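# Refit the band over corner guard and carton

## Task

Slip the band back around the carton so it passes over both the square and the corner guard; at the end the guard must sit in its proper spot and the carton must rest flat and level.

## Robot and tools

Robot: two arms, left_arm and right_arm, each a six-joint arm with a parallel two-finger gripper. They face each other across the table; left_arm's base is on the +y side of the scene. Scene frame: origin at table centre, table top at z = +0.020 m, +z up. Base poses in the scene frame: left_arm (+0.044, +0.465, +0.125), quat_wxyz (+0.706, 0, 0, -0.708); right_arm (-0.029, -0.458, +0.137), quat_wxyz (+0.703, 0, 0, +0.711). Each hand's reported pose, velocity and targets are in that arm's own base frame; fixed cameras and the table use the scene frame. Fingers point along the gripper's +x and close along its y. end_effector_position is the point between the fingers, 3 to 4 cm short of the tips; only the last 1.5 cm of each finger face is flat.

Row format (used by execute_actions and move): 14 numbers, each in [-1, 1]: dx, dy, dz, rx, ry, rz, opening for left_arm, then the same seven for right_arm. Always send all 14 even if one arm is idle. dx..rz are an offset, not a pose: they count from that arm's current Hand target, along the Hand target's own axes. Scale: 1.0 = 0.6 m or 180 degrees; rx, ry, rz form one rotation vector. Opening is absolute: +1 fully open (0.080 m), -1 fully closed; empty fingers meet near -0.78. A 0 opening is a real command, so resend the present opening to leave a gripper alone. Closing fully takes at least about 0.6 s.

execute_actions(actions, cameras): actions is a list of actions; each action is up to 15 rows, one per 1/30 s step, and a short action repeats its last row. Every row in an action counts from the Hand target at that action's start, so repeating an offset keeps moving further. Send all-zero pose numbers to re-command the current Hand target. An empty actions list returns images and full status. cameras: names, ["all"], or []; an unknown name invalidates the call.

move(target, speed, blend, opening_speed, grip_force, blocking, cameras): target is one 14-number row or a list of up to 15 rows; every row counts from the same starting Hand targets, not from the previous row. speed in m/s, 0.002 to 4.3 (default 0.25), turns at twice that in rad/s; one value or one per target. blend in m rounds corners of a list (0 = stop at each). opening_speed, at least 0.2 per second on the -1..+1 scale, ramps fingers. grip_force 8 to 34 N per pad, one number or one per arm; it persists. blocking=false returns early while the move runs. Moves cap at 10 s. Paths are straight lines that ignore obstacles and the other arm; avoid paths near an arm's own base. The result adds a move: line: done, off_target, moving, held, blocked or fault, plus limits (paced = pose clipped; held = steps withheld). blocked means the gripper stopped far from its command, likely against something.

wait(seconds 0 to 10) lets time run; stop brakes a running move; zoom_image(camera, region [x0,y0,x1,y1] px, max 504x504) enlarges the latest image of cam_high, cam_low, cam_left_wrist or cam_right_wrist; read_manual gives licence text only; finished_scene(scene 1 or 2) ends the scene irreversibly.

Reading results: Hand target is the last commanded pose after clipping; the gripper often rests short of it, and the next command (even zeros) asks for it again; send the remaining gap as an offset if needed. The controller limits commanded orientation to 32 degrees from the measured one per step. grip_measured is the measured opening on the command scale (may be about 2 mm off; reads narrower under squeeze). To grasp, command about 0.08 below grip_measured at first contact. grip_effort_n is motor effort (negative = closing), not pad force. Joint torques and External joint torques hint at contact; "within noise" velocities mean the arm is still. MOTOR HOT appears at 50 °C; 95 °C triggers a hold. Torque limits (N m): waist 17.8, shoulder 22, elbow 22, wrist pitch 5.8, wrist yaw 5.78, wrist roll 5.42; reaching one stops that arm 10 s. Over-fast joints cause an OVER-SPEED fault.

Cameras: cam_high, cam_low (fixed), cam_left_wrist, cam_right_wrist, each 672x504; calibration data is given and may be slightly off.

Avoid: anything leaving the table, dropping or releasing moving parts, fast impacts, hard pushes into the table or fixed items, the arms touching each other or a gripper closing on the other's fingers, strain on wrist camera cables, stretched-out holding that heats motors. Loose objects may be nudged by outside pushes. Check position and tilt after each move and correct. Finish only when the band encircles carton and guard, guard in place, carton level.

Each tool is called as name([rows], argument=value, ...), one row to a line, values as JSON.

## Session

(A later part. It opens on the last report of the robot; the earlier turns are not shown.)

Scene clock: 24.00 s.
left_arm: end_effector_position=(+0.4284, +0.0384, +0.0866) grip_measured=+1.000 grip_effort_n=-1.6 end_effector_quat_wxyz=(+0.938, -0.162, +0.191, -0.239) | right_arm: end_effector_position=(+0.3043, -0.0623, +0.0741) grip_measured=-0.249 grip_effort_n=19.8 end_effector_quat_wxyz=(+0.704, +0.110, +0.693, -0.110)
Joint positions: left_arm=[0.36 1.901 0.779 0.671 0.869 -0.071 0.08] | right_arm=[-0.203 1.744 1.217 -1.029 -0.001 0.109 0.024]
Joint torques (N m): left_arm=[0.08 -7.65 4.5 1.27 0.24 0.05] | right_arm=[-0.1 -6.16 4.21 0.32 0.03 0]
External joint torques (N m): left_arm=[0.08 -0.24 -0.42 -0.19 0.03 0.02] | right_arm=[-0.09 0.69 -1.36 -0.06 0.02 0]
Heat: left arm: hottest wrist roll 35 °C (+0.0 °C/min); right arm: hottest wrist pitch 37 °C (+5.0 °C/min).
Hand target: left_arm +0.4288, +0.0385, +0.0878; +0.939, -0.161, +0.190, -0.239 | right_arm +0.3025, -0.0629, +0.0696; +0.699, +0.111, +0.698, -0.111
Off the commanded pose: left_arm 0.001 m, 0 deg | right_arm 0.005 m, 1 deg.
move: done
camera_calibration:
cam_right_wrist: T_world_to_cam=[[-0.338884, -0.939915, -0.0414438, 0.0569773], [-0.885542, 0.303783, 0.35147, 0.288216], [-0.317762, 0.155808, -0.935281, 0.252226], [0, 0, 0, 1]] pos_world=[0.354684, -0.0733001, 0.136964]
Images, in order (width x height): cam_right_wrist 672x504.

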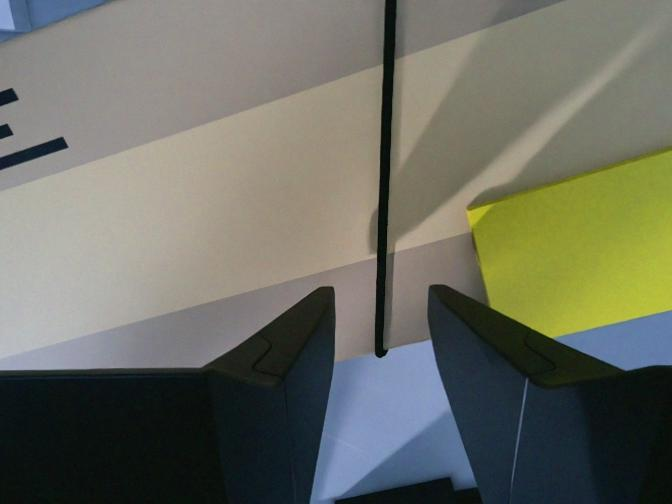

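move(target=[0,0,0,0,0,0,1,0.0175,0,0,0,0,0,-0.245], speed=0.04, cameras=["cam_right_wrist"])

zoom_image(camera="cam_right_wrist", region=[260, 200, 520, 400])

Scene clock: 25.10 s.
left_arm: end_effector_position=(+0.4284, +0.0384, +0.0866) grip_measured=+1.000 grip_effort_n=-1.2 end_effector_quat_wxyz=(+0.938, -0.162, +0.191, -0.239) | right_arm: end_effector_position=(+0.3047, -0.0624, +0.0640) grip_measured=-0.249 grip_effort_n=19.8 end_effector_quat_wxyz=(+0.704, +0.110, +0.693, -0.110)
Joint positions: left_arm=[0.36 1.901 0.779 0.671 0.869 -0.071 0.08] | right_arm=[-0.203 1.755 1.189 -0.988 -0.001 0.109 0.024]
Joint torques (N m): left_arm=[0.01 -7.52 4.7 1.25 0.22 0.03] | right_arm=[-0.11 -6.07 4.08 0.38 0.02 0]
External joint torques (N m): left_arm=[0 -0.06 -0.28 -0.22 0.01 0] | right_arm=[-0.12 0.77 -1.36 0.02 0.03 0]
Heat: left arm: hottest wrist roll 35 °C (+0.0 °C/min); right arm: hottest wrist pitch 37 °C (+4.8 °C/min).
Hand target: left_arm +0.4288, +0.0385, +0.0878; +0.939, -0.161, +0.190, -0.239 | right_arm +0.3024, -0.0628, +0.0590; +0.699, +0.111, +0.698, -0.111
Off the commanded pose: left_arm 0.001 m, 0 deg | right_arm 0.005 m, 1 deg.
move: done
camera_calibration:
cam_right_wrist: T_world_to_cam=[[-0.338819, -0.939929, -0.0416509, 0.0565733], [-0.886065, 0.303891, 0.350055, 0.292404], [-0.316369, 0.155511, -0.935803, 0.242534], [0, 0, 0, 1]] pos_world=[0.354988, -0.0734009, 0.126963]
Images, in order (width x height): cam_right_wrist 672x504.

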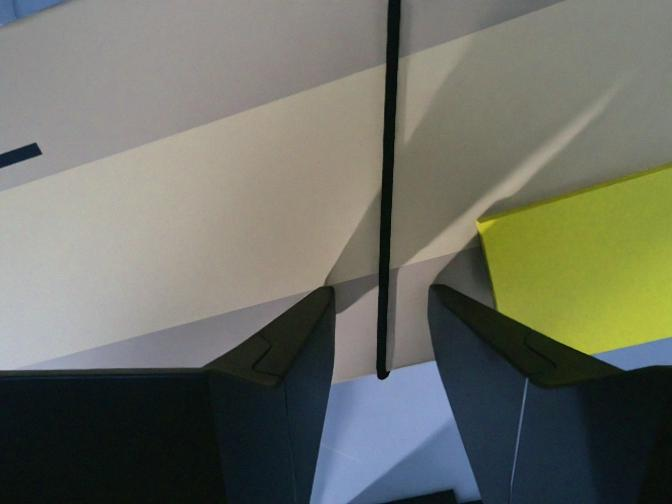

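Scaled by 1.938 from the camera's 672x504 image, which has a finer 960x720 frame.

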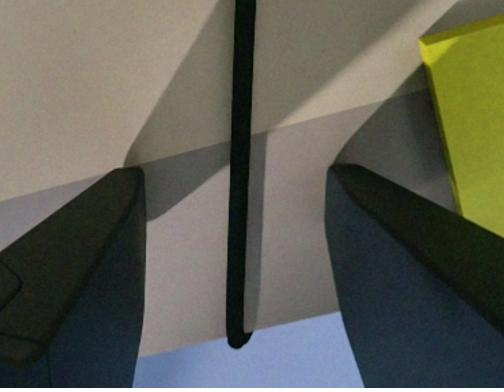

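move(target=[0,0,0,0,0,0,1,0.0037,0,0,0,0,0,-0.245], speed=0.02, cameras=["cam_right_wrist"])

zoom_image(camera="cam_right_wrist", region=[260, 200, 520, 400])

Scene clock: 25.97 s.
left_arm: end_effector_position=(+0.4284, +0.0384, +0.0866) grip_measured=+1.000 grip_effort_n=-1.2 end_effector_quat_wxyz=(+0.938, -0.162, +0.191, -0.239) | right_arm: end_effector_position=(+0.3045, -0.0623, +0.0633) grip_measured=-0.249 grip_effort_n=19.8 end_effector_quat_wxyz=(+0.705, +0.110, +0.693, -0.110)
Joint positions: left_arm=[0.36 1.901 0.779 0.671 0.869 -0.071 0.08] | right_arm=[-0.203 1.755 1.186 -0.985 -0.001 0.109 0.024]
Joint torques (N m): left_arm=[-0.19 -7.54 4.59 1.23 0.21 0.07] | right_arm=[-0.13 -5.7 3.82 0.62 0.02 0]
External joint torques (N m): left_arm=[-0.18 -0.12 -0.34 -0.23 0 0.04] | right_arm=[-0.17 1.16 -1.64 0.25 0.02 0]
Heat: left arm: hottest wrist roll 35 °C (+0.0 °C/min); right arm: hottest wrist pitch 37 °C (+4.6 °C/min).
Hand target: left_arm +0.4288, +0.0385, +0.0878; +0.939, -0.161, +0.190, -0.239 | right_arm +0.3025, -0.0628, +0.0569; +0.699, +0.111, +0.698, -0.111
Off the commanded pose: left_arm 0.001 m, 0 deg | right_arm 0.007 m, 1 deg.
move: done
camera_calibration:
cam_right_wrist: T_world_to_cam=[[-0.338898, -0.939896, -0.041755, 0.0566097], [-0.886185, 0.303997, 0.34966, 0.292578], [-0.31595, 0.155501, -0.935946, 0.241576], [0, 0, 0, 1]] pos_world=[0.354789, -0.0733009, 0.126163]
Images, in order (width x height): cam_right_wrist 672x504.

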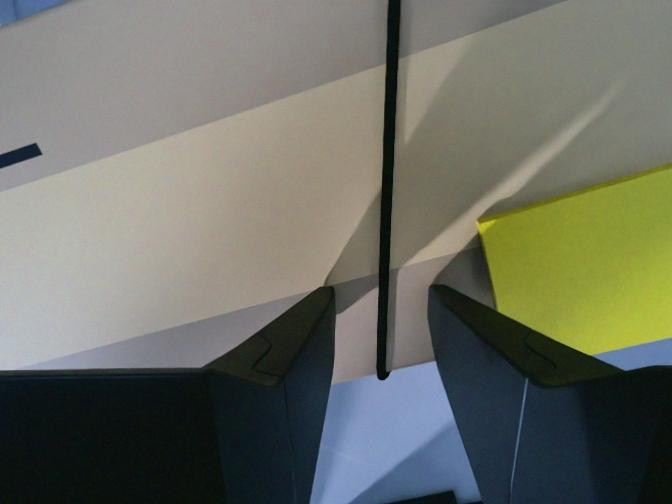

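Scaled by 1.938 from the camera's 672x504 image, which has a finer 960x720 frame.

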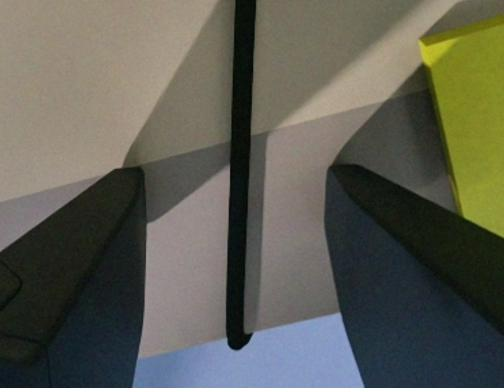

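move(target=[0,0,0,0,0,0,1,0,0,0,0,0,0,-1], opening_speed=0.6, cameras=["cam_right_wrist"])

zoom_image(camera="cam_right_wrist", region=[260, 200, 520, 400])

Scene clock: 27.57 s.
left_arm: end_effector_position=(+0.4284, +0.0384, +0.0866) grip_measured=+1.000 grip_effort_n=-1.2 end_effector_quat_wxyz=(+0.938, -0.162, +0.191, -0.239) | right_arm: end_effector_position=(+0.3054, -0.0629, +0.0632) grip_measured=-0.771 grip_effort_n=-32.3 end_effector_quat_wxyz=(+0.706, +0.110, +0.691, -0.110)
Joint positions: left_arm=[0.36 1.901 0.779 0.671 0.869 -0.071 0.08] | right_arm=[-0.203 1.755 1.186 -0.98 0 0.109 0]
Joint torques (N m): left_arm=[0.08 -7.53 4.65 1.24 0.22 0.05] | right_arm=[-0.06 -5.69 3.81 0.32 -0.02 0]
External joint torques (N m): left_arm=[0.08 -0.12 -0.28 -0.21 0.02 0.03] | right_arm=[-0.09 1.26 -1.72 -0.07 -0.01 0.01]
Heat: left arm: hottest wrist roll 35 °C (+0.0 °C/min); right arm: hottest wrist pitch 37 °C (+4.4 °C/min).
Hand target: left_arm +0.4288, +0.0385, +0.0878; +0.939, -0.161, +0.190, -0.239 | right_arm +0.3023, -0.0628, +0.0568; +0.699, +0.111, +0.698, -0.111
Off the commanded pose: left_arm 0.001 m, 0 deg | right_arm 0.007 m, 1 deg.
move: done
camera_calibration:
cam_right_wrist: T_world_to_cam=[[-0.339344, -0.939755, -0.0412934, 0.0564613], [-0.88746, 0.305289, 0.345274, 0.294304], [-0.311867, 0.153813, -0.937593, 0.240665], [0, 0, 0, 1]] pos_world=[0.355398, -0.0738054, 0.126362]
Images, in order (width x height): cam_right_wrist 672x504.

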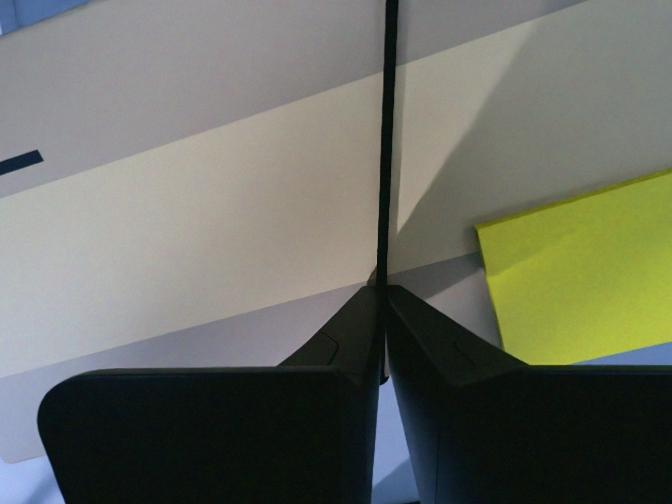

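Scaled by 1.938 from the camera's 672x504 image, which has a finer 960x720 frame.

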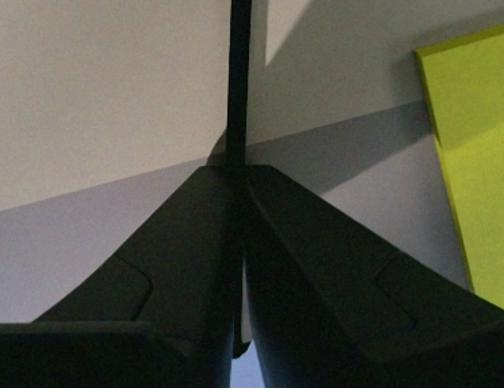

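move(target=[0,0,0,0,0,0,1,-0.02,0,0,0,0,0,-1], speed=0.03, cameras=["cam_right_wrist"])

zoom_image(camera="cam_right_wrist", region=[260, 200, 520, 400])

Scene clock: 28.53 s.
left_arm: end_effector_position=(+0.4284, +0.0384, +0.0866) grip_measured=+1.000 grip_effort_n=-0.7 end_effector_quat_wxyz=(+0.938, -0.162, +0.191, -0.239) | right_arm: end_effector_position=(+0.3023, -0.0623, +0.0672) grip_measured=-0.771 grip_effort_n=-30.5 end_effector_quat_wxyz=(+0.699, +0.110, +0.698, -0.110)
Joint positions: left_arm=[0.36 1.901 0.779 0.671 0.869 -0.071 0.08] | right_arm=[-0.203 1.755 1.203 -1.017 0 0.109 0]
Joint torques (N m): left_arm=[0.1 -7.41 4.78 1.25 0.22 0.03] | right_arm=[-0.07 -7.31 5.39 -0.2 -0.02 0]
External joint torques (N m): left_arm=[0.1 0.01 -0.14 -0.21 0 0.01] | right_arm=[-0.06 -0.37 -0.14 -0.56 -0.02 0]
Heat: left arm: hottest wrist roll 35 °C (+0.0 °C/min); right arm: hottest wrist pitch 36 °C (+2.1 °C/min).
Hand target: left_arm +0.4288, +0.0385, +0.0878; +0.939, -0.161, +0.190, -0.239 | right_arm +0.3025, -0.0628, +0.0689; +0.699, +0.111, +0.698, -0.111
Off the commanded pose: left_arm 0.001 m, 0 deg | right_arm 0.002 m, 0 deg.
move: done
camera_calibration:
cam_right_wrist: T_world_to_cam=[[-0.340208, -0.939569, -0.0383223, 0.0562744], [-0.880273, 0.303875, 0.364388, 0.286417], [-0.330723, 0.157702, -0.930458, 0.248784], [0, 0, 0, 1]] pos_world=[0.353549, -0.0733952, 0.129273]
Images, in order (width x height): cam_right_wrist 672x504.

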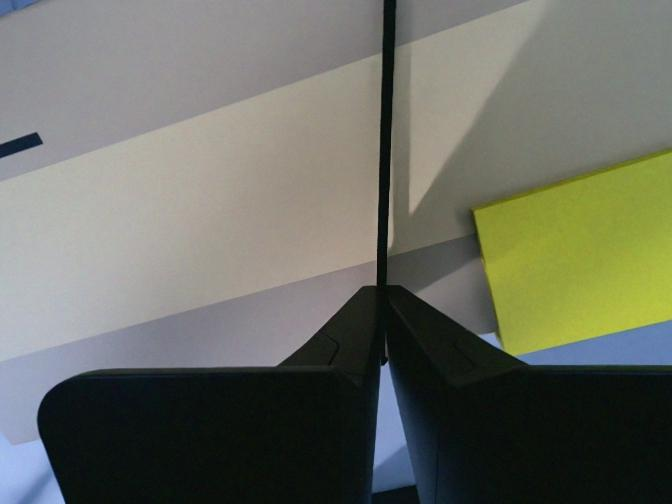

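Scaled by 1.938 from the camera's 672x504 image, which has a finer 960x720 frame.

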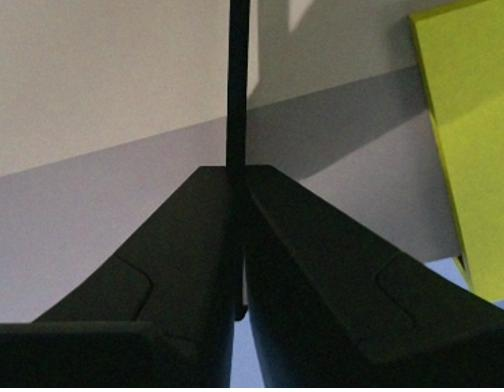

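move(target=[0,0,0,0,0,0,1,-0.02,0,0,0,0,0,-1], speed=0.03, cameras=["cam_right_wrist","cam_high","cam_low"])

zoom_image(camera="cam_right_wrist", region=[260, 200, 520, 400])

zoom_image(camera="cam_low", region=[170, 170, 290, 275])

Scene clock: 29.53 s.
left_arm: end_effector_position=(+0.4284, +0.0384, +0.0866) grip_measured=+1.000 grip_effort_n=-1.2 end_effector_quat_wxyz=(+0.938, -0.162, +0.191, -0.239) | right_arm: end_effector_position=(+0.3011, -0.0621, +0.0747) grip_measured=-0.771 grip_effort_n=-30.5 end_effector_quat_wxyz=(+0.693, +0.110, +0.704, -0.110)
Joint positions: left_arm=[0.36 1.901 0.779 0.671 0.869 -0.071 0.08] | right_arm=[-0.203 1.755 1.233 -1.064 0 0.109 0]
Joint torques (N m): left_arm=[-0.02 -7.53 4.47 1.27 0.22 0.04] | right_arm=[-0.06 -8.83 5.8 -0.33 -0.02 0]
External joint torques (N m): left_arm=[-0.01 -0.1 -0.45 -0.18 0.01 0.01] | right_arm=[-0.14 -1.96 0.32 -0.65 -0.01 0]
Heat: left arm: hottest wrist roll 35 °C (+0.0 °C/min); right arm: hottest wrist pitch 36 °C (+2.0 °C/min).
Hand target: left_arm +0.4288, +0.0385, +0.0878; +0.939, -0.161, +0.190, -0.239 | right_arm +0.3024, -0.0628, +0.0809; +0.699, +0.111, +0.698, -0.111
Off the commanded pose: left_arm 0.001 m, 0 deg | right_arm 0.006 m, 1 deg.
move: done
camera_calibration:
cam_right_wrist: T_world_to_cam=[[-0.340788, -0.93945, -0.0360104, 0.0563534], [-0.874427, 0.302666, 0.379171, 0.279634], [-0.345313, 0.160705, -0.924626, 0.259436], [0, 0, 0, 1]] pos_world=[0.353311, -0.0733874, 0.135882]
Images, in order (width x height): cam_high 672x504, cam_low 672x504, cam_right_wrist 672x504.

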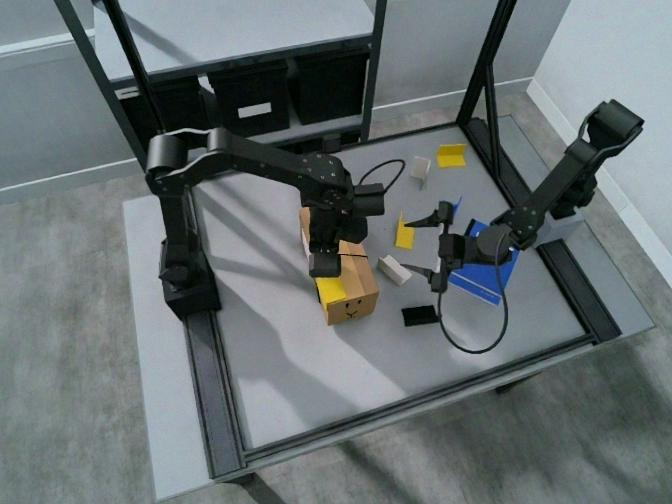

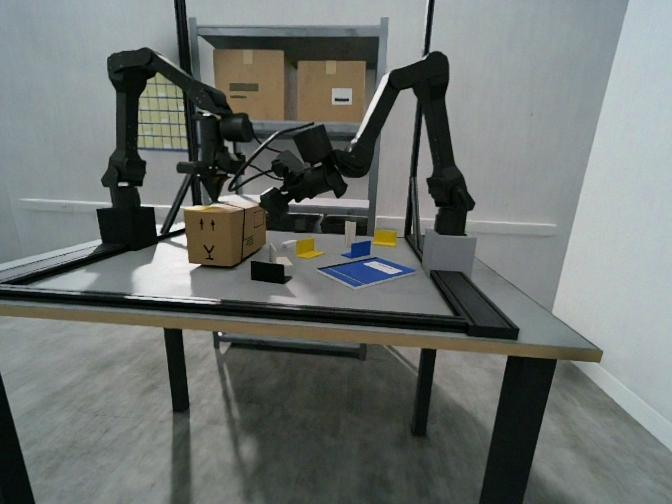

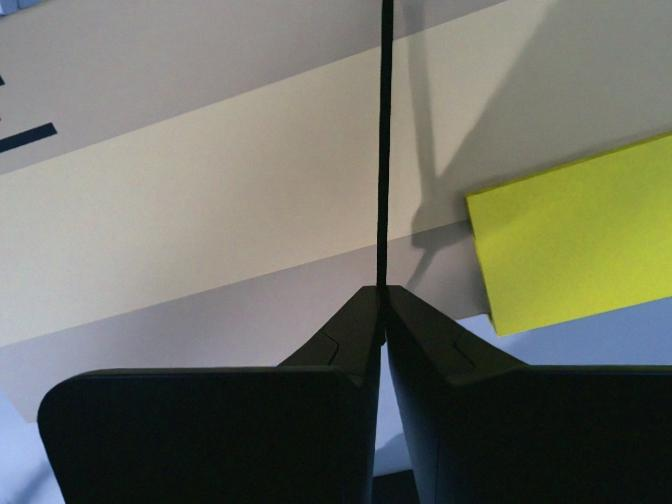

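Scaled by 1.938 from the camera's 672x504 image, which has a finer 960x720 frame.

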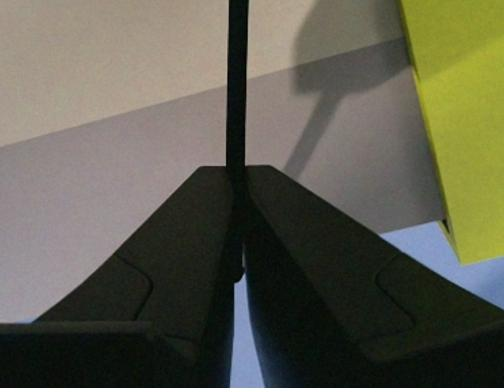

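Scaled by 4.200 from the camera's 672x504 image, which has a finer 960x720 frame.

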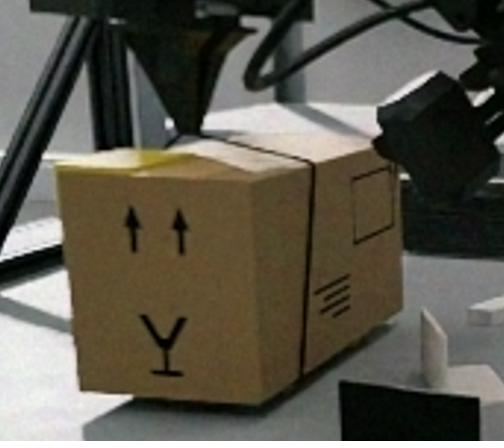

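move(target=[0,0,0,0,0,0,1,-0.0195,-0.0232,-0.065,0,0,0,-1], speed=0.04, cameras=["cam_right_wrist","cam_high","cam_low"])

zoom_image(camera="cam_right_wrist", region=[260, 200, 520, 400])

zoom_image(camera="cam_low", region=[170, 170, 290, 275])

Scene clock: 32.13 s.
left_arm: end_effector_position=(+0.4284, +0.0384, +0.0866) grip_measured=+1.000 grip_effort_n=-0.7 end_effector_quat_wxyz=(+0.938, -0.162, +0.191, -0.239) | right_arm: end_effector_position=(+0.2698, -0.0666, +0.0913) grip_measured=-0.772 grip_effort_n=-27.7 end_effector_quat_wxyz=(+0.705, +0.111, +0.691, -0.114)
Joint positions: left_arm=[0.36 1.901 0.779 0.671 0.869 -0.071 0.08] | right_arm=[-0.24 1.602 1.13 -1.079 0.003 0.08 0]
Joint torques (N m): left_arm=[0.04 -7.5 4.64 1.18 0.2 0.06] | right_arm=[0.08 -8.31 3.51 -1.27 -0.13 -0.17]
External joint torques (N m): left_arm=[0.05 -0.08 -0.29 -0.27 -0.02 0.04] | right_arm=[0.07 -2.44 -2.06 -1.62 -0.13 -0.17]
Heat: left arm: hottest wrist roll 35 °C (+0.0 °C/min); right arm: hottest wrist pitch 36 °C (+1.9 °C/min).
Hand target: left_arm +0.4288, +0.0385, +0.0878; +0.939, -0.161, +0.190, -0.239 | right_arm +0.2610, -0.0640, +0.0925; +0.699, +0.111, +0.698, -0.111
Off the commanded pose: left_arm 0.001 m, 0 deg | right_arm 0.009 m, 1 deg.
move: off_target (right_arm)
camera_calibration:
cam_right_wrist: T_world_to_cam=[[-0.346741, -0.937232, -0.0369634, 0.0437884], [-0.884098, 0.313413, 0.346615, 0.253693], [-0.313274, 0.152865, -0.937279, 0.256682], [0, 0, 0, 1]] pos_world=[0.319885, -0.0777086, 0.154267]
Images, in order (width x height): cam_high 672x504, cam_low 672x504, cam_right_wrist 672x504.

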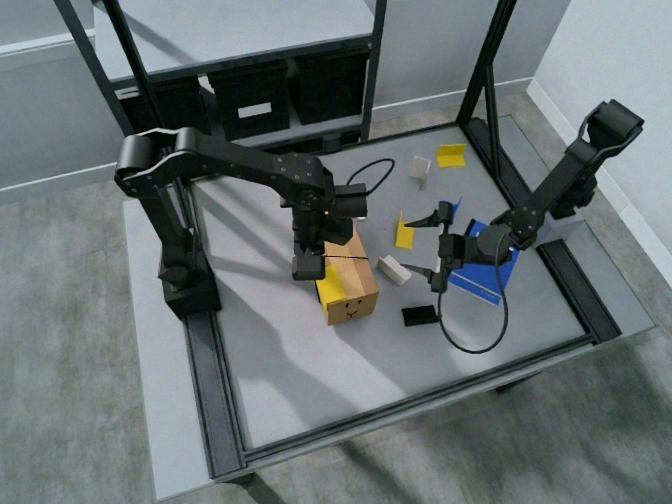

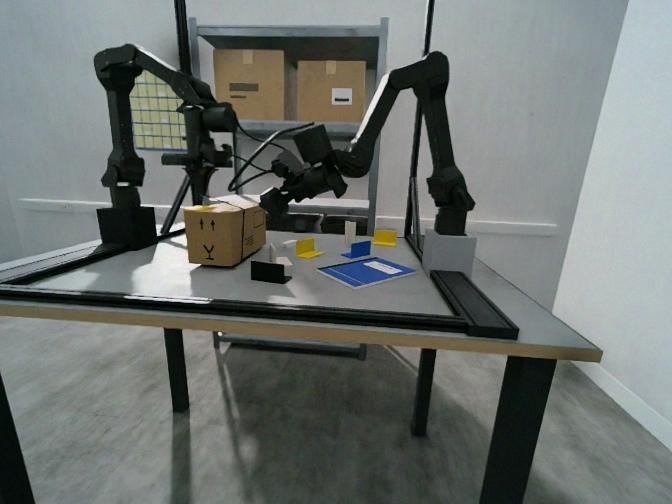

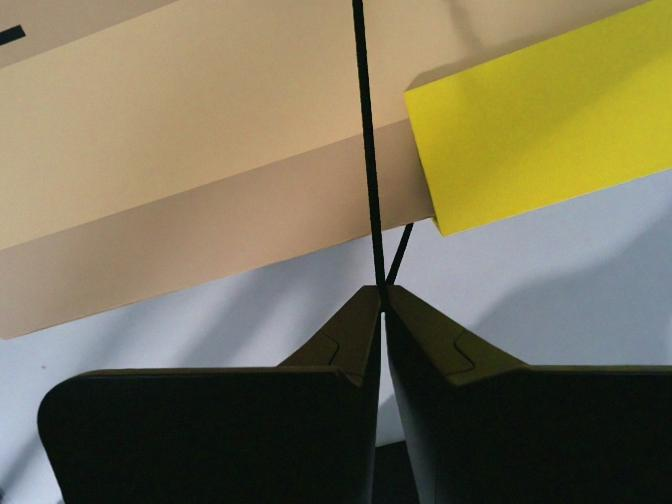

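Scaled by 1.938 from the camera's 672x504 image, which has a finer 960x720 frame.

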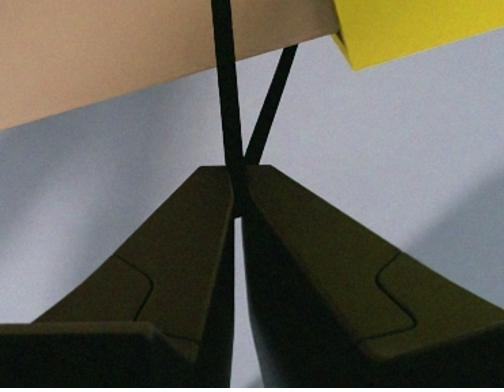

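Scaled by 4.200 from the camera's 672x504 image, which has a finer 960x720 frame.

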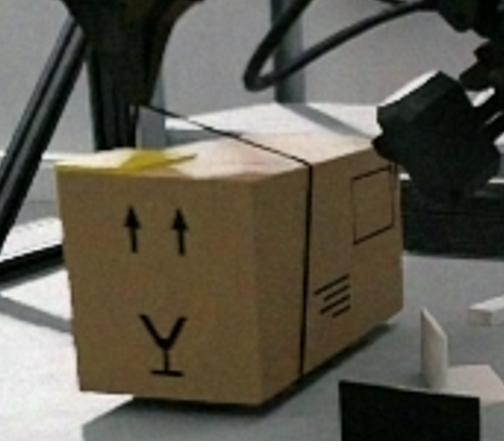

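move(target=[0,0,0,0,0,0,1,0,-0.0082,-0.0254,0,0,0,-1], speed=0.04, cameras=["cam_right_wrist"])

zoom_image(camera="cam_right_wrist", region=[260, 160, 520, 360])

Scene clock: 33.30 s.
left_arm: end_effector_position=(+0.4284, +0.0384, +0.0866) grip_measured=+1.000 grip_effort_n=-1.6 end_effector_quat_wxyz=(+0.938, -0.162, +0.191, -0.239) | right_arm: end_effector_position=(+0.2550, -0.0668, +0.0925) grip_measured=-0.772 grip_effort_n=-27.2 end_effector_quat_wxyz=(+0.707, +0.110, +0.689, -0.114)
Joint positions: left_arm=[0.36 1.901 0.779 0.671 0.869 -0.071 0.08] | right_arm=[-0.254 1.542 1.075 -1.079 0.003 0.065 0]
Joint torques (N m): left_arm=[-0.07 -7.51 4.46 1.28 0.23 0.04] | right_arm=[-0.04 -7.82 3.06 -1.35 -0.14 -0.16]
External joint torques (N m): left_arm=[-0.05 -0.05 -0.48 -0.18 0.01 0.02] | right_arm=[-0.05 -2.37 -2.59 -1.74 -0.13 -0.16]
Heat: left arm: hottest wrist roll 35 °C (+0.0 °C/min); right arm: hottest wrist pitch 36 °C (+1.8 °C/min).
Hand target: left_arm +0.4288, +0.0385, +0.0878; +0.939, -0.161, +0.190, -0.239 | right_arm +0.2450, -0.0640, +0.0925; +0.699, +0.111, +0.698, -0.111
Off the commanded pose: left_arm 0.001 m, 0 deg | right_arm 0.010 m, 1 deg.
move: off_target (right_arm)
camera_calibration:
cam_right_wrist: T_world_to_cam=[[-0.345806, -0.937566, -0.0372495, 0.0383421], [-0.886081, 0.313242, 0.341673, 0.241198], [-0.308673, 0.151159, -0.93908, 0.252105], [0, 0, 0, 1]] pos_world=[0.304798, -0.077713, 0.155765]
Images, in order (width x height): cam_right_wrist 672x504.

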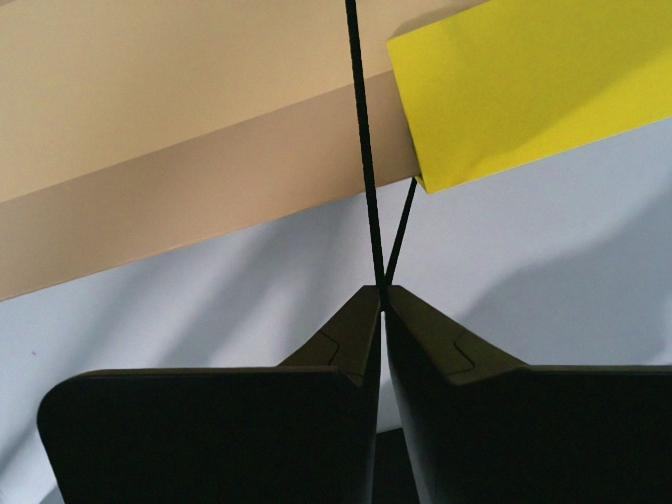

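Scaled by 1.938 from the camera's 672x504 image, which has a finer 960x720 frame.

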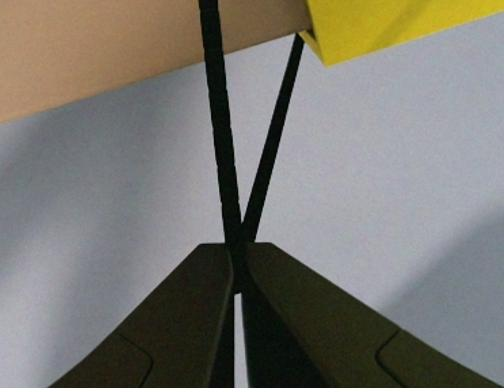

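move(target=[0,0,0,0,0,0,1,0,-0.0793,0.0258,0,0,0,-1], speed=0.05, cameras=["cam_right_wrist","cam_high"])

zoom_image(camera="cam_right_wrist", region=[260, 160, 520, 360])

zoom_image(camera="cam_high", region=[270, 200, 400, 330])

Scene clock: 35.23 s.
left_arm: end_effector_position=(+0.4284, +0.0384, +0.0866) grip_measured=+1.000 grip_effort_n=-0.7 end_effector_quat_wxyz=(+0.938, -0.162, +0.191, -0.239) | right_arm: end_effector_position=(+0.2521, -0.1120, +0.0938) grip_measured=-0.772 grip_effort_n=-27.2 end_effector_quat_wxyz=(+0.710, +0.110, +0.688, -0.108)
Joint positions: left_arm=[0.36 1.901 0.779 0.671 0.869 -0.071 0.08] | right_arm=[-0.425 1.584 1.121 -1.079 -0.012 -0.115 0]
Joint torques (N m): left_arm=[0.16 -7.44 4.64 1.24 0.23 0.05] | right_arm=[-0.84 -5.63 4.96 -1.3 0.35 -0.16]
External joint torques (N m): left_arm=[0.16 -0.07 -0.26 -0.21 0.02 0.02] | right_arm=[-0.83 0.18 -0.74 -1.7 0.37 -0.16]
Heat: left arm: hottest wrist roll 35 °C (+0.0 °C/min); right arm: hottest wrist pitch 36 °C (+1.7 °C/min).
Hand target: left_arm +0.4288, +0.0385, +0.0878; +0.939, -0.161, +0.190, -0.239 | right_arm +0.2450, -0.1140, +0.0925; +0.699, +0.111, +0.698, -0.111
Off the commanded pose: left_arm 0.001 m, 0 deg | right_arm 0.007 m, 2 deg.
move: done
camera_calibration:
cam_right_wrist: T_world_to_cam=[[-0.335809, -0.940728, -0.0475662, -0.00690929], [-0.891969, 0.301364, 0.337003, 0.252873], [-0.302694, 0.155597, -0.940301, 0.258321], [0, 0, 0, 1]] pos_world=[0.301427, -0.1229, 0.157352]
Images, in order (width x height): cam_high 672x504, cam_right_wrist 672x504.

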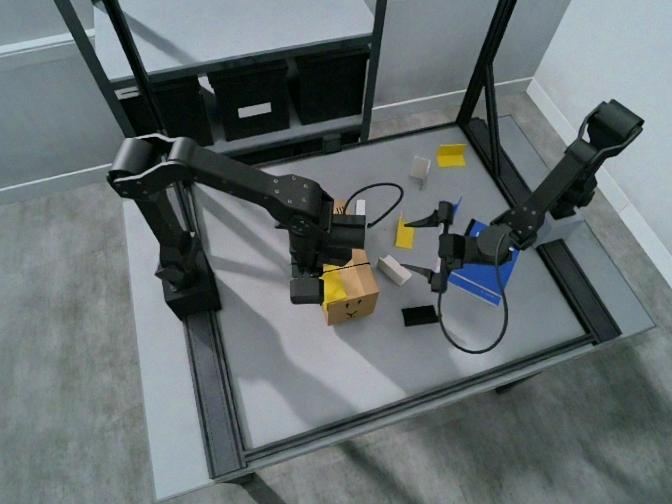

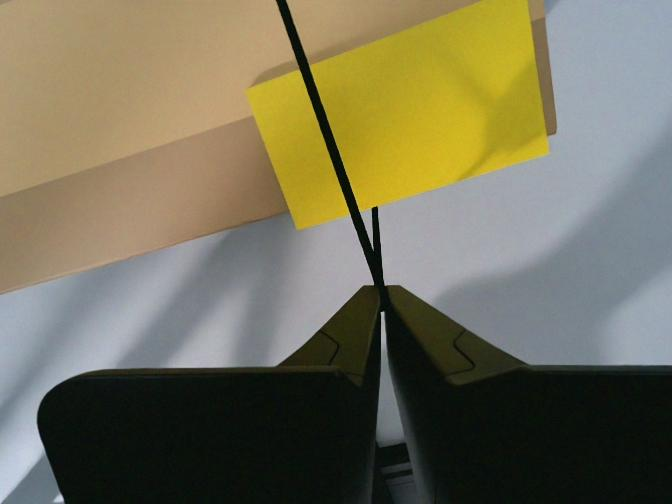

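Scaled by 1.938 from the camera's 672x504 image, which has a finer 960x720 frame.

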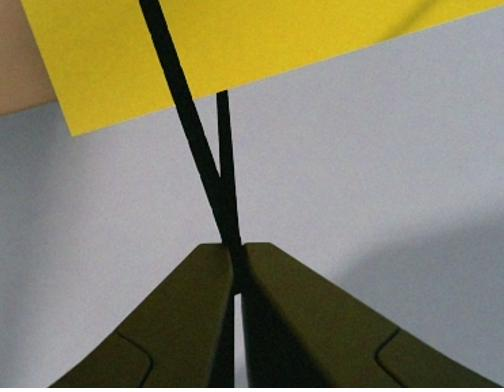

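Scaled by 3.877 from the camera's 672x504 image, which has a finer 960x720 frame.

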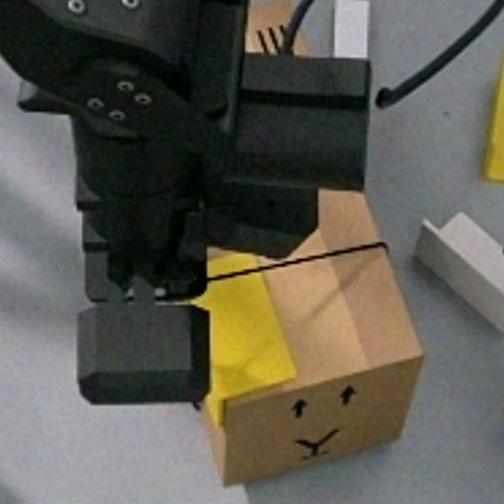

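move(target=[0,0,0,0,0,0,1,0.0333,0.0118,0.0365,0,0,0,-1], speed=0.04, cameras=["cam_right_wrist"])

zoom_image(camera="cam_right_wrist", region=[260, 160, 520, 360])

Scene clock: 36.77 s.
left_arm: end_effector_position=(+0.4284, +0.0384, +0.0866) grip_measured=+1.000 grip_effort_n=-1.6 end_effector_quat_wxyz=(+0.938, -0.162, +0.191, -0.239) | right_arm: end_effector_position=(+0.2719, -0.1128, +0.0751) grip_measured=-0.772 grip_effort_n=-27.2 end_effector_quat_wxyz=(+0.707, +0.109, +0.690, -0.105)
Joint positions: left_arm=[0.36 1.901 0.779 0.671 0.869 -0.071 0.08] | right_arm=[-0.399 1.677 1.145 -1.016 -0.011 -0.095 0]
Joint torques (N m): left_arm=[0.04 -7.49 4.63 1.24 0.2 0.04] | right_arm=[-0.2 -5.73 4.75 -0.59 0.34 0.13]
External joint torques (N m): left_arm=[0.02 0.01 -0.39 -0.24 -0.01 0.02] | right_arm=[-0.2 0.65 -0.86 -0.99 0.36 0.13]
Heat: left arm: hottest wrist roll 35 °C (+0.0 °C/min); right arm: hottest wrist pitch 36 °C (+1.6 °C/min).
Hand target: left_arm +0.4288, +0.0385, +0.0878; +0.939, -0.161, +0.190, -0.239 | right_arm +0.2680, -0.1141, +0.0725; +0.699, +0.111, +0.698, -0.111
Off the commanded pose: left_arm 0.001 m, 0 deg | right_arm 0.005 m, 2 deg.
move: done
camera_calibration:
cam_right_wrist: T_world_to_cam=[[-0.33118, -0.942353, -0.0478572, -0.00327235], [-0.891301, 0.295787, 0.343646, 0.275848], [-0.30968, 0.156464, -0.937879, 0.248758], [0, 0, 0, 1]] pos_world=[0.321815, -0.123597, 0.138354]
Images, in order (width x height): cam_right_wrist 672x504.

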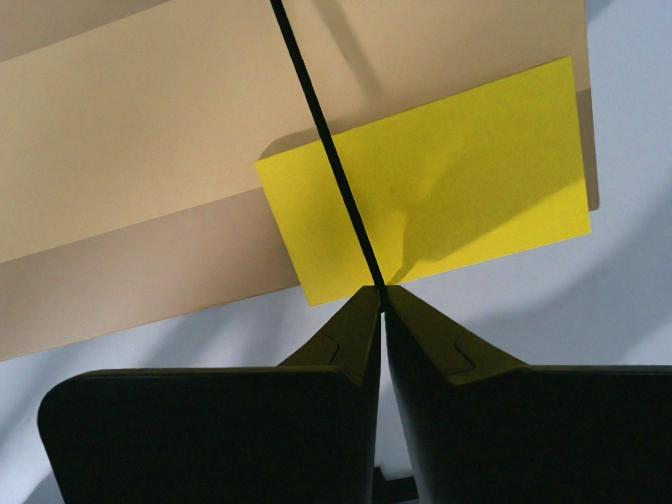

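Scaled by 1.938 from the camera's 672x504 image, which has a finer 960x720 frame.

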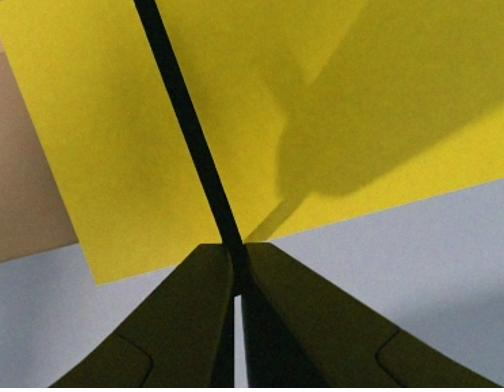

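move(target=[0,0,0,0,0,0,1,0.002,0,0.003,0,0,0,-0.35], opening_speed=0.6, speed=0.03, cameras=["cam_right_wrist"])

zoom_image(camera="cam_right_wrist", region=[260, 160, 520, 360])

Scene clock: 38.67 s.
left_arm: end_effector_position=(+0.4284, +0.0384, +0.0866) grip_measured=+1.000 grip_effort_n=-0.7 end_effector_quat_wxyz=(+0.938, -0.162, +0.191, -0.239) | right_arm: end_effector_position=(+0.2690, -0.1139, +0.0735) grip_measured=-0.355 grip_effort_n=19.8 end_effector_quat_wxyz=(+0.701, +0.108, +0.697, -0.108)
Joint positions: left_arm=[0.36 1.901 0.779 0.671 0.869 -0.071 0.08] | right_arm=[-0.401 1.683 1.145 -1.026 -0.001 -0.094 0.019]
Joint torques (N m): left_arm=[-0.05 -7.48 4.6 1.25 0.28 0.06] | right_arm=[-0.01 -5.51 5.15 0.29 0 0.18]
External joint torques (N m): left_arm=[-0.08 0.01 -0.4 -0.22 0.08 0.04] | right_arm=[-0.04 0.91 -0.36 -0.06 0.01 0.19]
Heat: left arm: hottest wrist roll 35 °C (+0.0 °C/min); right arm: hottest wrist pitch 36 °C (+1.6 °C/min).
Hand target: left_arm +0.4288, +0.0385, +0.0878; +0.939, -0.161, +0.190, -0.239 | right_arm +0.2698, -0.1146, +0.0714; +0.699, +0.111, +0.698, -0.111
Off the commanded pose: left_arm 0.001 m, 0 deg | right_arm 0.002 m, 1 deg.
move: done
camera_calibration:
cam_right_wrist: T_world_to_cam=[[-0.334587, -0.941578, -0.0385118, -0.00503456], [-0.883874, 0.299384, 0.359356, 0.271289], [-0.326832, 0.154275, -0.932406, 0.250485], [0, 0, 0, 1]] pos_world=[0.319967, -0.124603, 0.13587]
Images, in order (width x height): cam_right_wrist 672x504.

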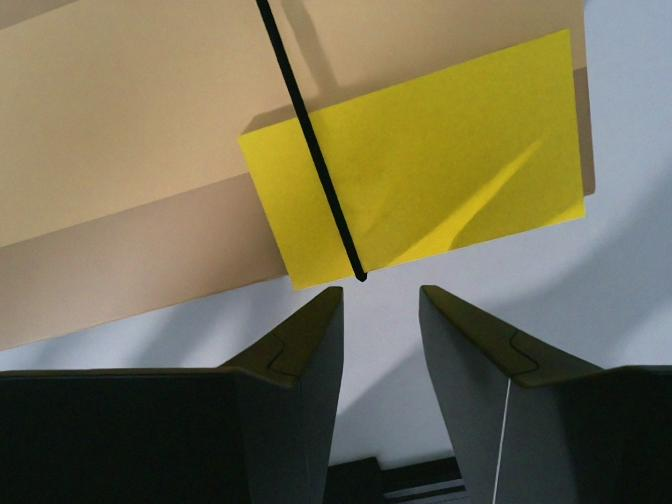

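Scaled by 1.938 from the camera's 672x504 image, which has a finer 960x720 frame.

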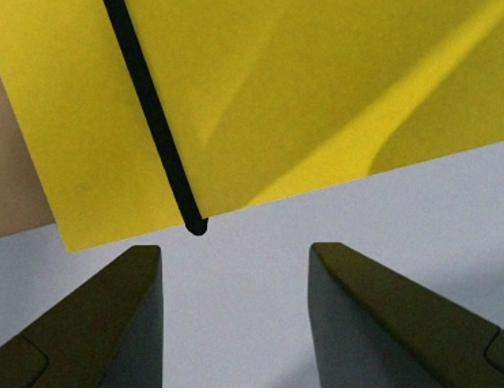

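move([
  [0,0,0,0,0,0,1,-0.06,0,0,0,0,0,-0.35],
  [0,0,0,0,0,0,1,-0.0977,-0.0128,-0.1182,-0.0909,-0.33,0.0525,0.8],
], speed=0.15, blend=0.01, cameras=["all"])

zoom_image(camera="cam_right_wrist", region=[300, 130, 640, 440])

zoom_image(camera="cam_low", region=[180, 195, 280, 275])

zoom_image(camera="cam_high", region=[290, 190, 390, 330])

Scene clock: 44.13 s.
left_arm: end_effector_position=(+0.4284, +0.0384, +0.0866) grip_measured=+1.000 grip_effort_n=-1.6 end_effector_quat_wxyz=(+0.938, -0.162, +0.191, -0.239) | right_arm: end_effector_position=(+0.2005, -0.1008, +0.1312) grip_measured=+0.795 grip_effort_n=19.8 end_effector_quat_wxyz=(+0.965, +0.002, +0.261, -0.001)
Joint positions: left_arm=[0.36 1.901 0.779 0.671 0.869 -0.071 0.08] | right_arm=[-0.96 0.736 0.394 -0.45 -0.786 -0.618 0.071]
Joint torques (N m): left_arm=[-0.06 -7.55 4.59 1.27 0.25 0.04] | right_arm=[-0.14 -1.56 5.1 1.08 -0.49 -0.18]
External joint torques (N m): left_arm=[-0.06 -0.04 -0.41 -0.21 0.04 0.01] | right_arm=[-0.16 -0.61 -1.51 -0.18 -0.15 -0.19]
Heat: left arm: hottest wrist roll 35 °C (+0.0 °C/min); right arm: hottest wrist pitch 37 °C (+2.7 °C/min).
Hand target: left_arm +0.4288, +0.0385, +0.0878; +0.939, -0.161, +0.190, -0.239 | right_arm +0.1998, -0.0999, +0.1299; +0.966, +0.000, +0.259, +0.000
Off the commanded pose: left_arm 0.001 m, 0 deg | right_arm 0.002 m, 0 deg.
move: done
camera_calibration:
cam_right_wrist: T_world_to_cam=[[0.012117, -0.99851, -0.0532148, -0.0867967], [-0.783905, 0.0235528, -0.620434, 0.266744], [0.620763, 0.0492331, -0.782451, 0.0595754], [0, 0, 0, 1]] pos_world=[0.173172, -0.095883, 0.207493]

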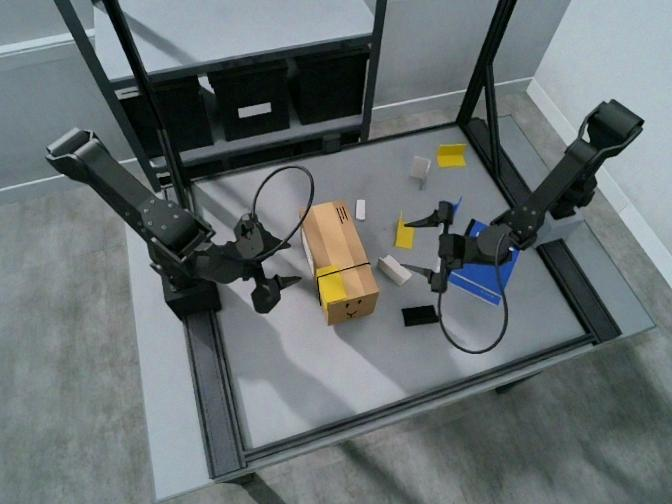

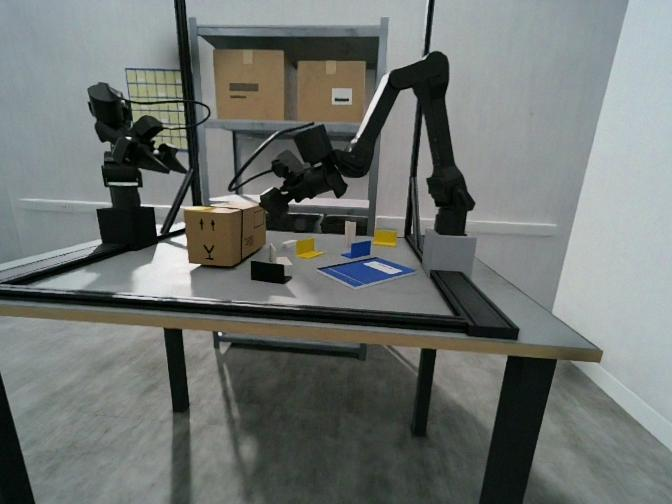

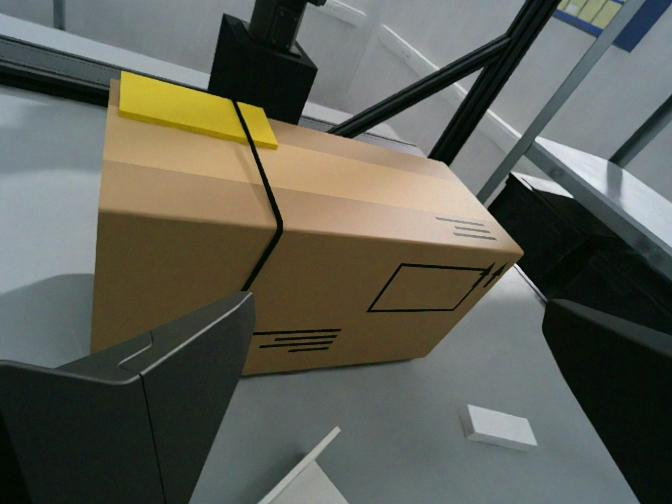

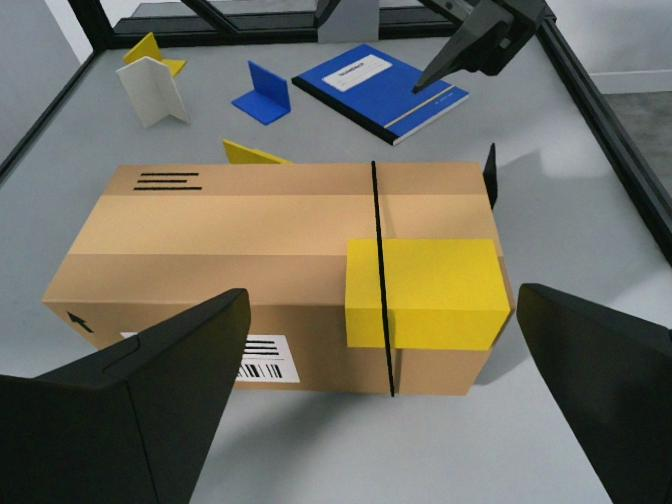

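Scaled by 1.482 from the camera's 672x504 image, which has a finer 960x720 frame.

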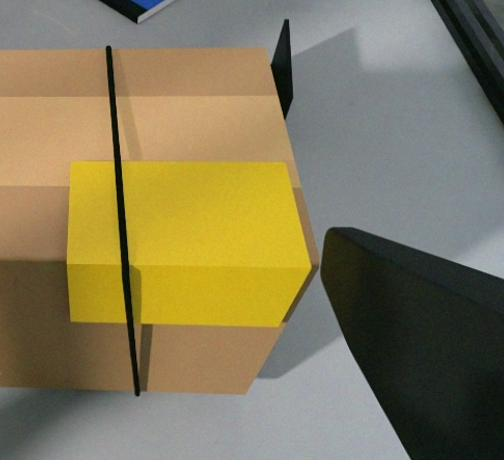

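Scaled by 5.040 from the camera's 672x504 image, which has a finer 960x720 frame.

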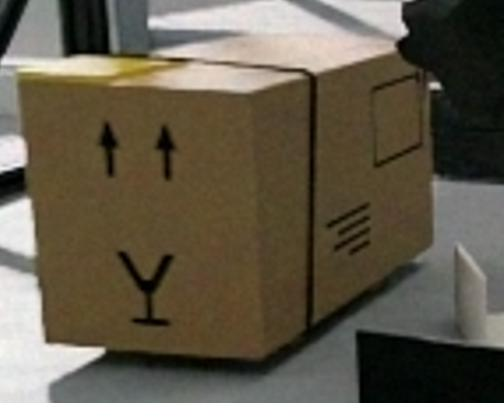

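Scaled by 3.600 from the camera's 672x504 image, which has a finer 960x720 frame.

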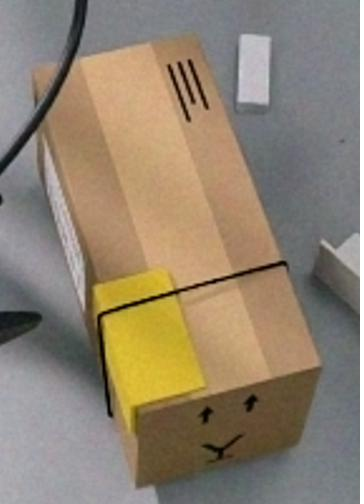

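move(target=[0,0,0,0,0,0,1,0.2706,-0.0168,0.0987,0,0.3333,0,-0.245], speed=0.15, cameras=["cam_right_wrist","cam_low"])

Scene clock: 50.33 s.
left_arm: end_effector_position=(+0.4284, +0.0384, +0.0866) grip_measured=+1.000 grip_effort_n=-0.7 end_effector_quat_wxyz=(+0.938, -0.162, +0.191, -0.239) | right_arm: end_effector_position=(+0.3683, -0.1100, +0.1026) grip_measured=-0.241 grip_effort_n=-16.0 end_effector_quat_wxyz=(+0.709, -0.002, +0.705, +0.002)
Joint positions: left_arm=[0.36 1.901 0.779 0.671 0.869 -0.071 0.08] | right_arm=[-0.291 2.008 1.681 -1.237 -0.001 -0.296 0.024]
Joint torques (N m): left_arm=[-0.1 -7.55 4.55 1.25 0.22 0.05] | right_arm=[0.17 -7.86 5.98 0.02 0.01 0.18]
External joint torques (N m): left_arm=[-0.07 -0.15 -0.37 -0.2 0.01 0.03] | right_arm=[0.16 1.11 0.26 -0.33 0.04 0.18]
Motor temperatures (°C): left_arm=[26 35 34 31 28 35] | right_arm=[28 31 33 37 29 31]
Heat: left arm: hottest shoulder 35 °C (+6.0 °C/min); right arm: hottest wrist pitch 37 °C (+2.4 °C/min).
Hand target: left_arm +0.4288, +0.0385, +0.0878; +0.939, -0.161, +0.190, -0.239 | right_arm +0.3701, -0.1101, +0.1000; +0.707, +0.000, +0.707, +0.000
Off the commanded pose: left_arm 0.001 m, 0 deg | right_arm 0.003 m, 0 deg.
move: done
camera_calibration:
cam_right_wrist: T_world_to_cam=[[-0.0293912, -0.998863, -0.037536, -0.0858265], [-0.933242, 0.0139705, 0.358977, 0.334369], [-0.358044, 0.0455809, -0.932591, 0.309057], [0, 0, 0, 1]] pos_world=[0.420181, -0.104487, 0.164971]
Images, in order (width x height): cam_low 672x504, cam_right_wrist 672x504.

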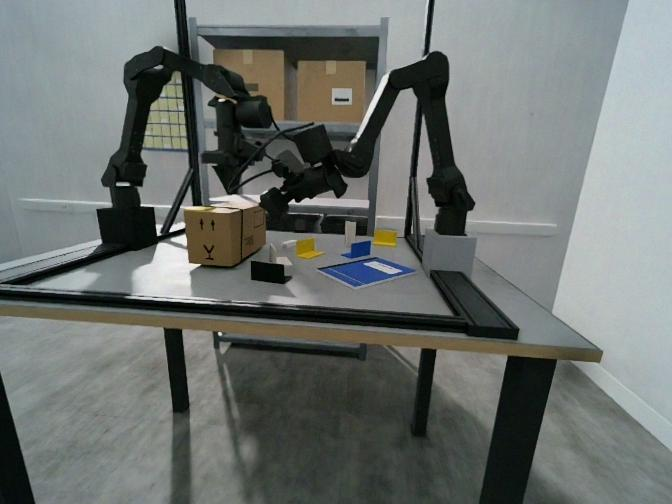

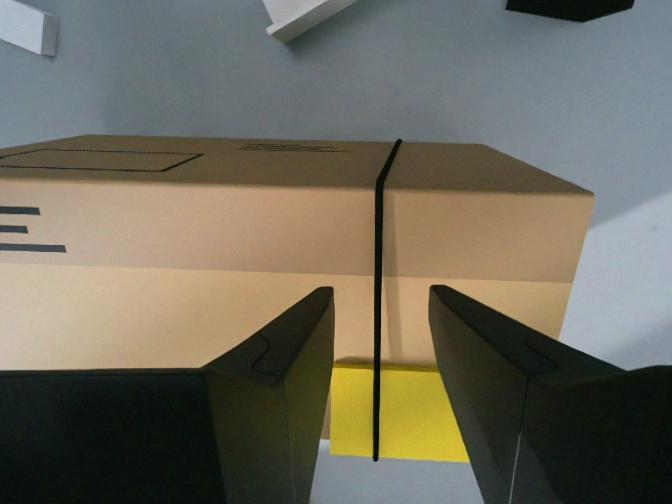

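move(target=[0,0,0,0,0,0,1,0.0533,-0.0045,0,0,0,0,-0.245], speed=0.07, cameras=["cam_right_wrist"])

zoom_image(camera="cam_right_wrist", region=[260, 200, 520, 400])

Scene clock: 51.67 s.
left_arm: end_effector_position=(+0.4284, +0.0384, +0.0866) grip_measured=+1.000 grip_effort_n=-0.7 end_effector_quat_wxyz=(+0.938, -0.162, +0.191, -0.239) | right_arm: end_effector_position=(+0.3719, -0.1121, +0.0739) grip_measured=-0.241 grip_effort_n=-16.0 end_effector_quat_wxyz=(+0.712, -0.002, +0.702, +0.000)
Joint positions: left_arm=[0.36 1.901 0.779 0.671 0.869 -0.071 0.08] | right_arm=[-0.293 2.032 1.601 -1.125 -0.001 -0.296 0.024]
Joint torques (N m): left_arm=[-0.04 -7.59 4.6 1.26 0.25 0.05] | right_arm=[-0.15 -8.37 4.44 0.31 0 -0.02]
External joint torques (N m): left_arm=[-0.07 -0.12 -0.38 -0.21 0.04 0.02] | right_arm=[-0.15 0.68 -1.18 -0.05 0.02 -0.02]
Heat: left arm: hottest shoulder 35 °C (+5.8 °C/min); right arm: hottest wrist pitch 37 °C (+2.3 °C/min).
Hand target: left_arm +0.4288, +0.0385, +0.0878; +0.939, -0.161, +0.190, -0.239 | right_arm +0.3701, -0.1126, +0.0680; +0.707, +0.000, +0.707, +0.000
Off the commanded pose: left_arm 0.001 m, 0 deg | right_arm 0.006 m, 1 deg.
move: done
camera_calibration:
cam_right_wrist: T_world_to_cam=[[-0.0317304, -0.998869, -0.0354146, -0.0882066], [-0.93607, 0.0172771, 0.351388, 0.349995], [-0.350379, 0.0443002, -0.93556, 0.280771], [0, 0, 0, 1]] pos_world=[0.423197, -0.106592, 0.13657]
Images, in order (width x height): cam_right_wrist 672x504.

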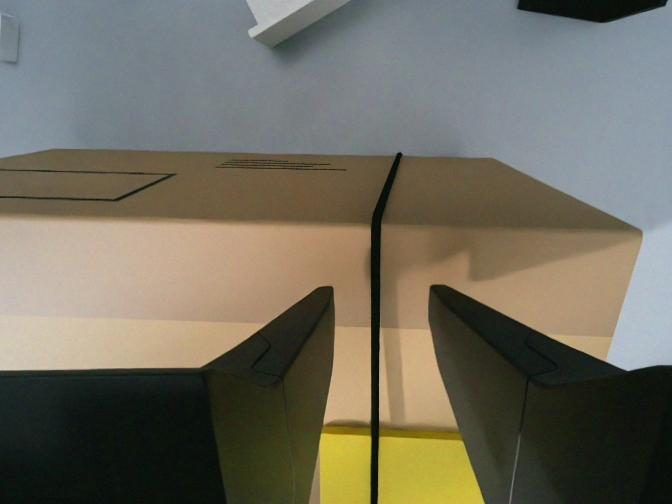

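Scaled by 1.938 from the camera's 672x504 image, which has a finer 960x720 frame.

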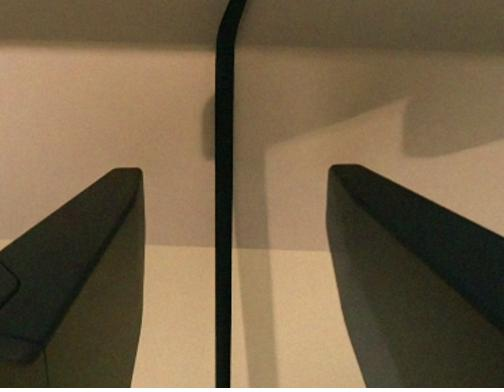

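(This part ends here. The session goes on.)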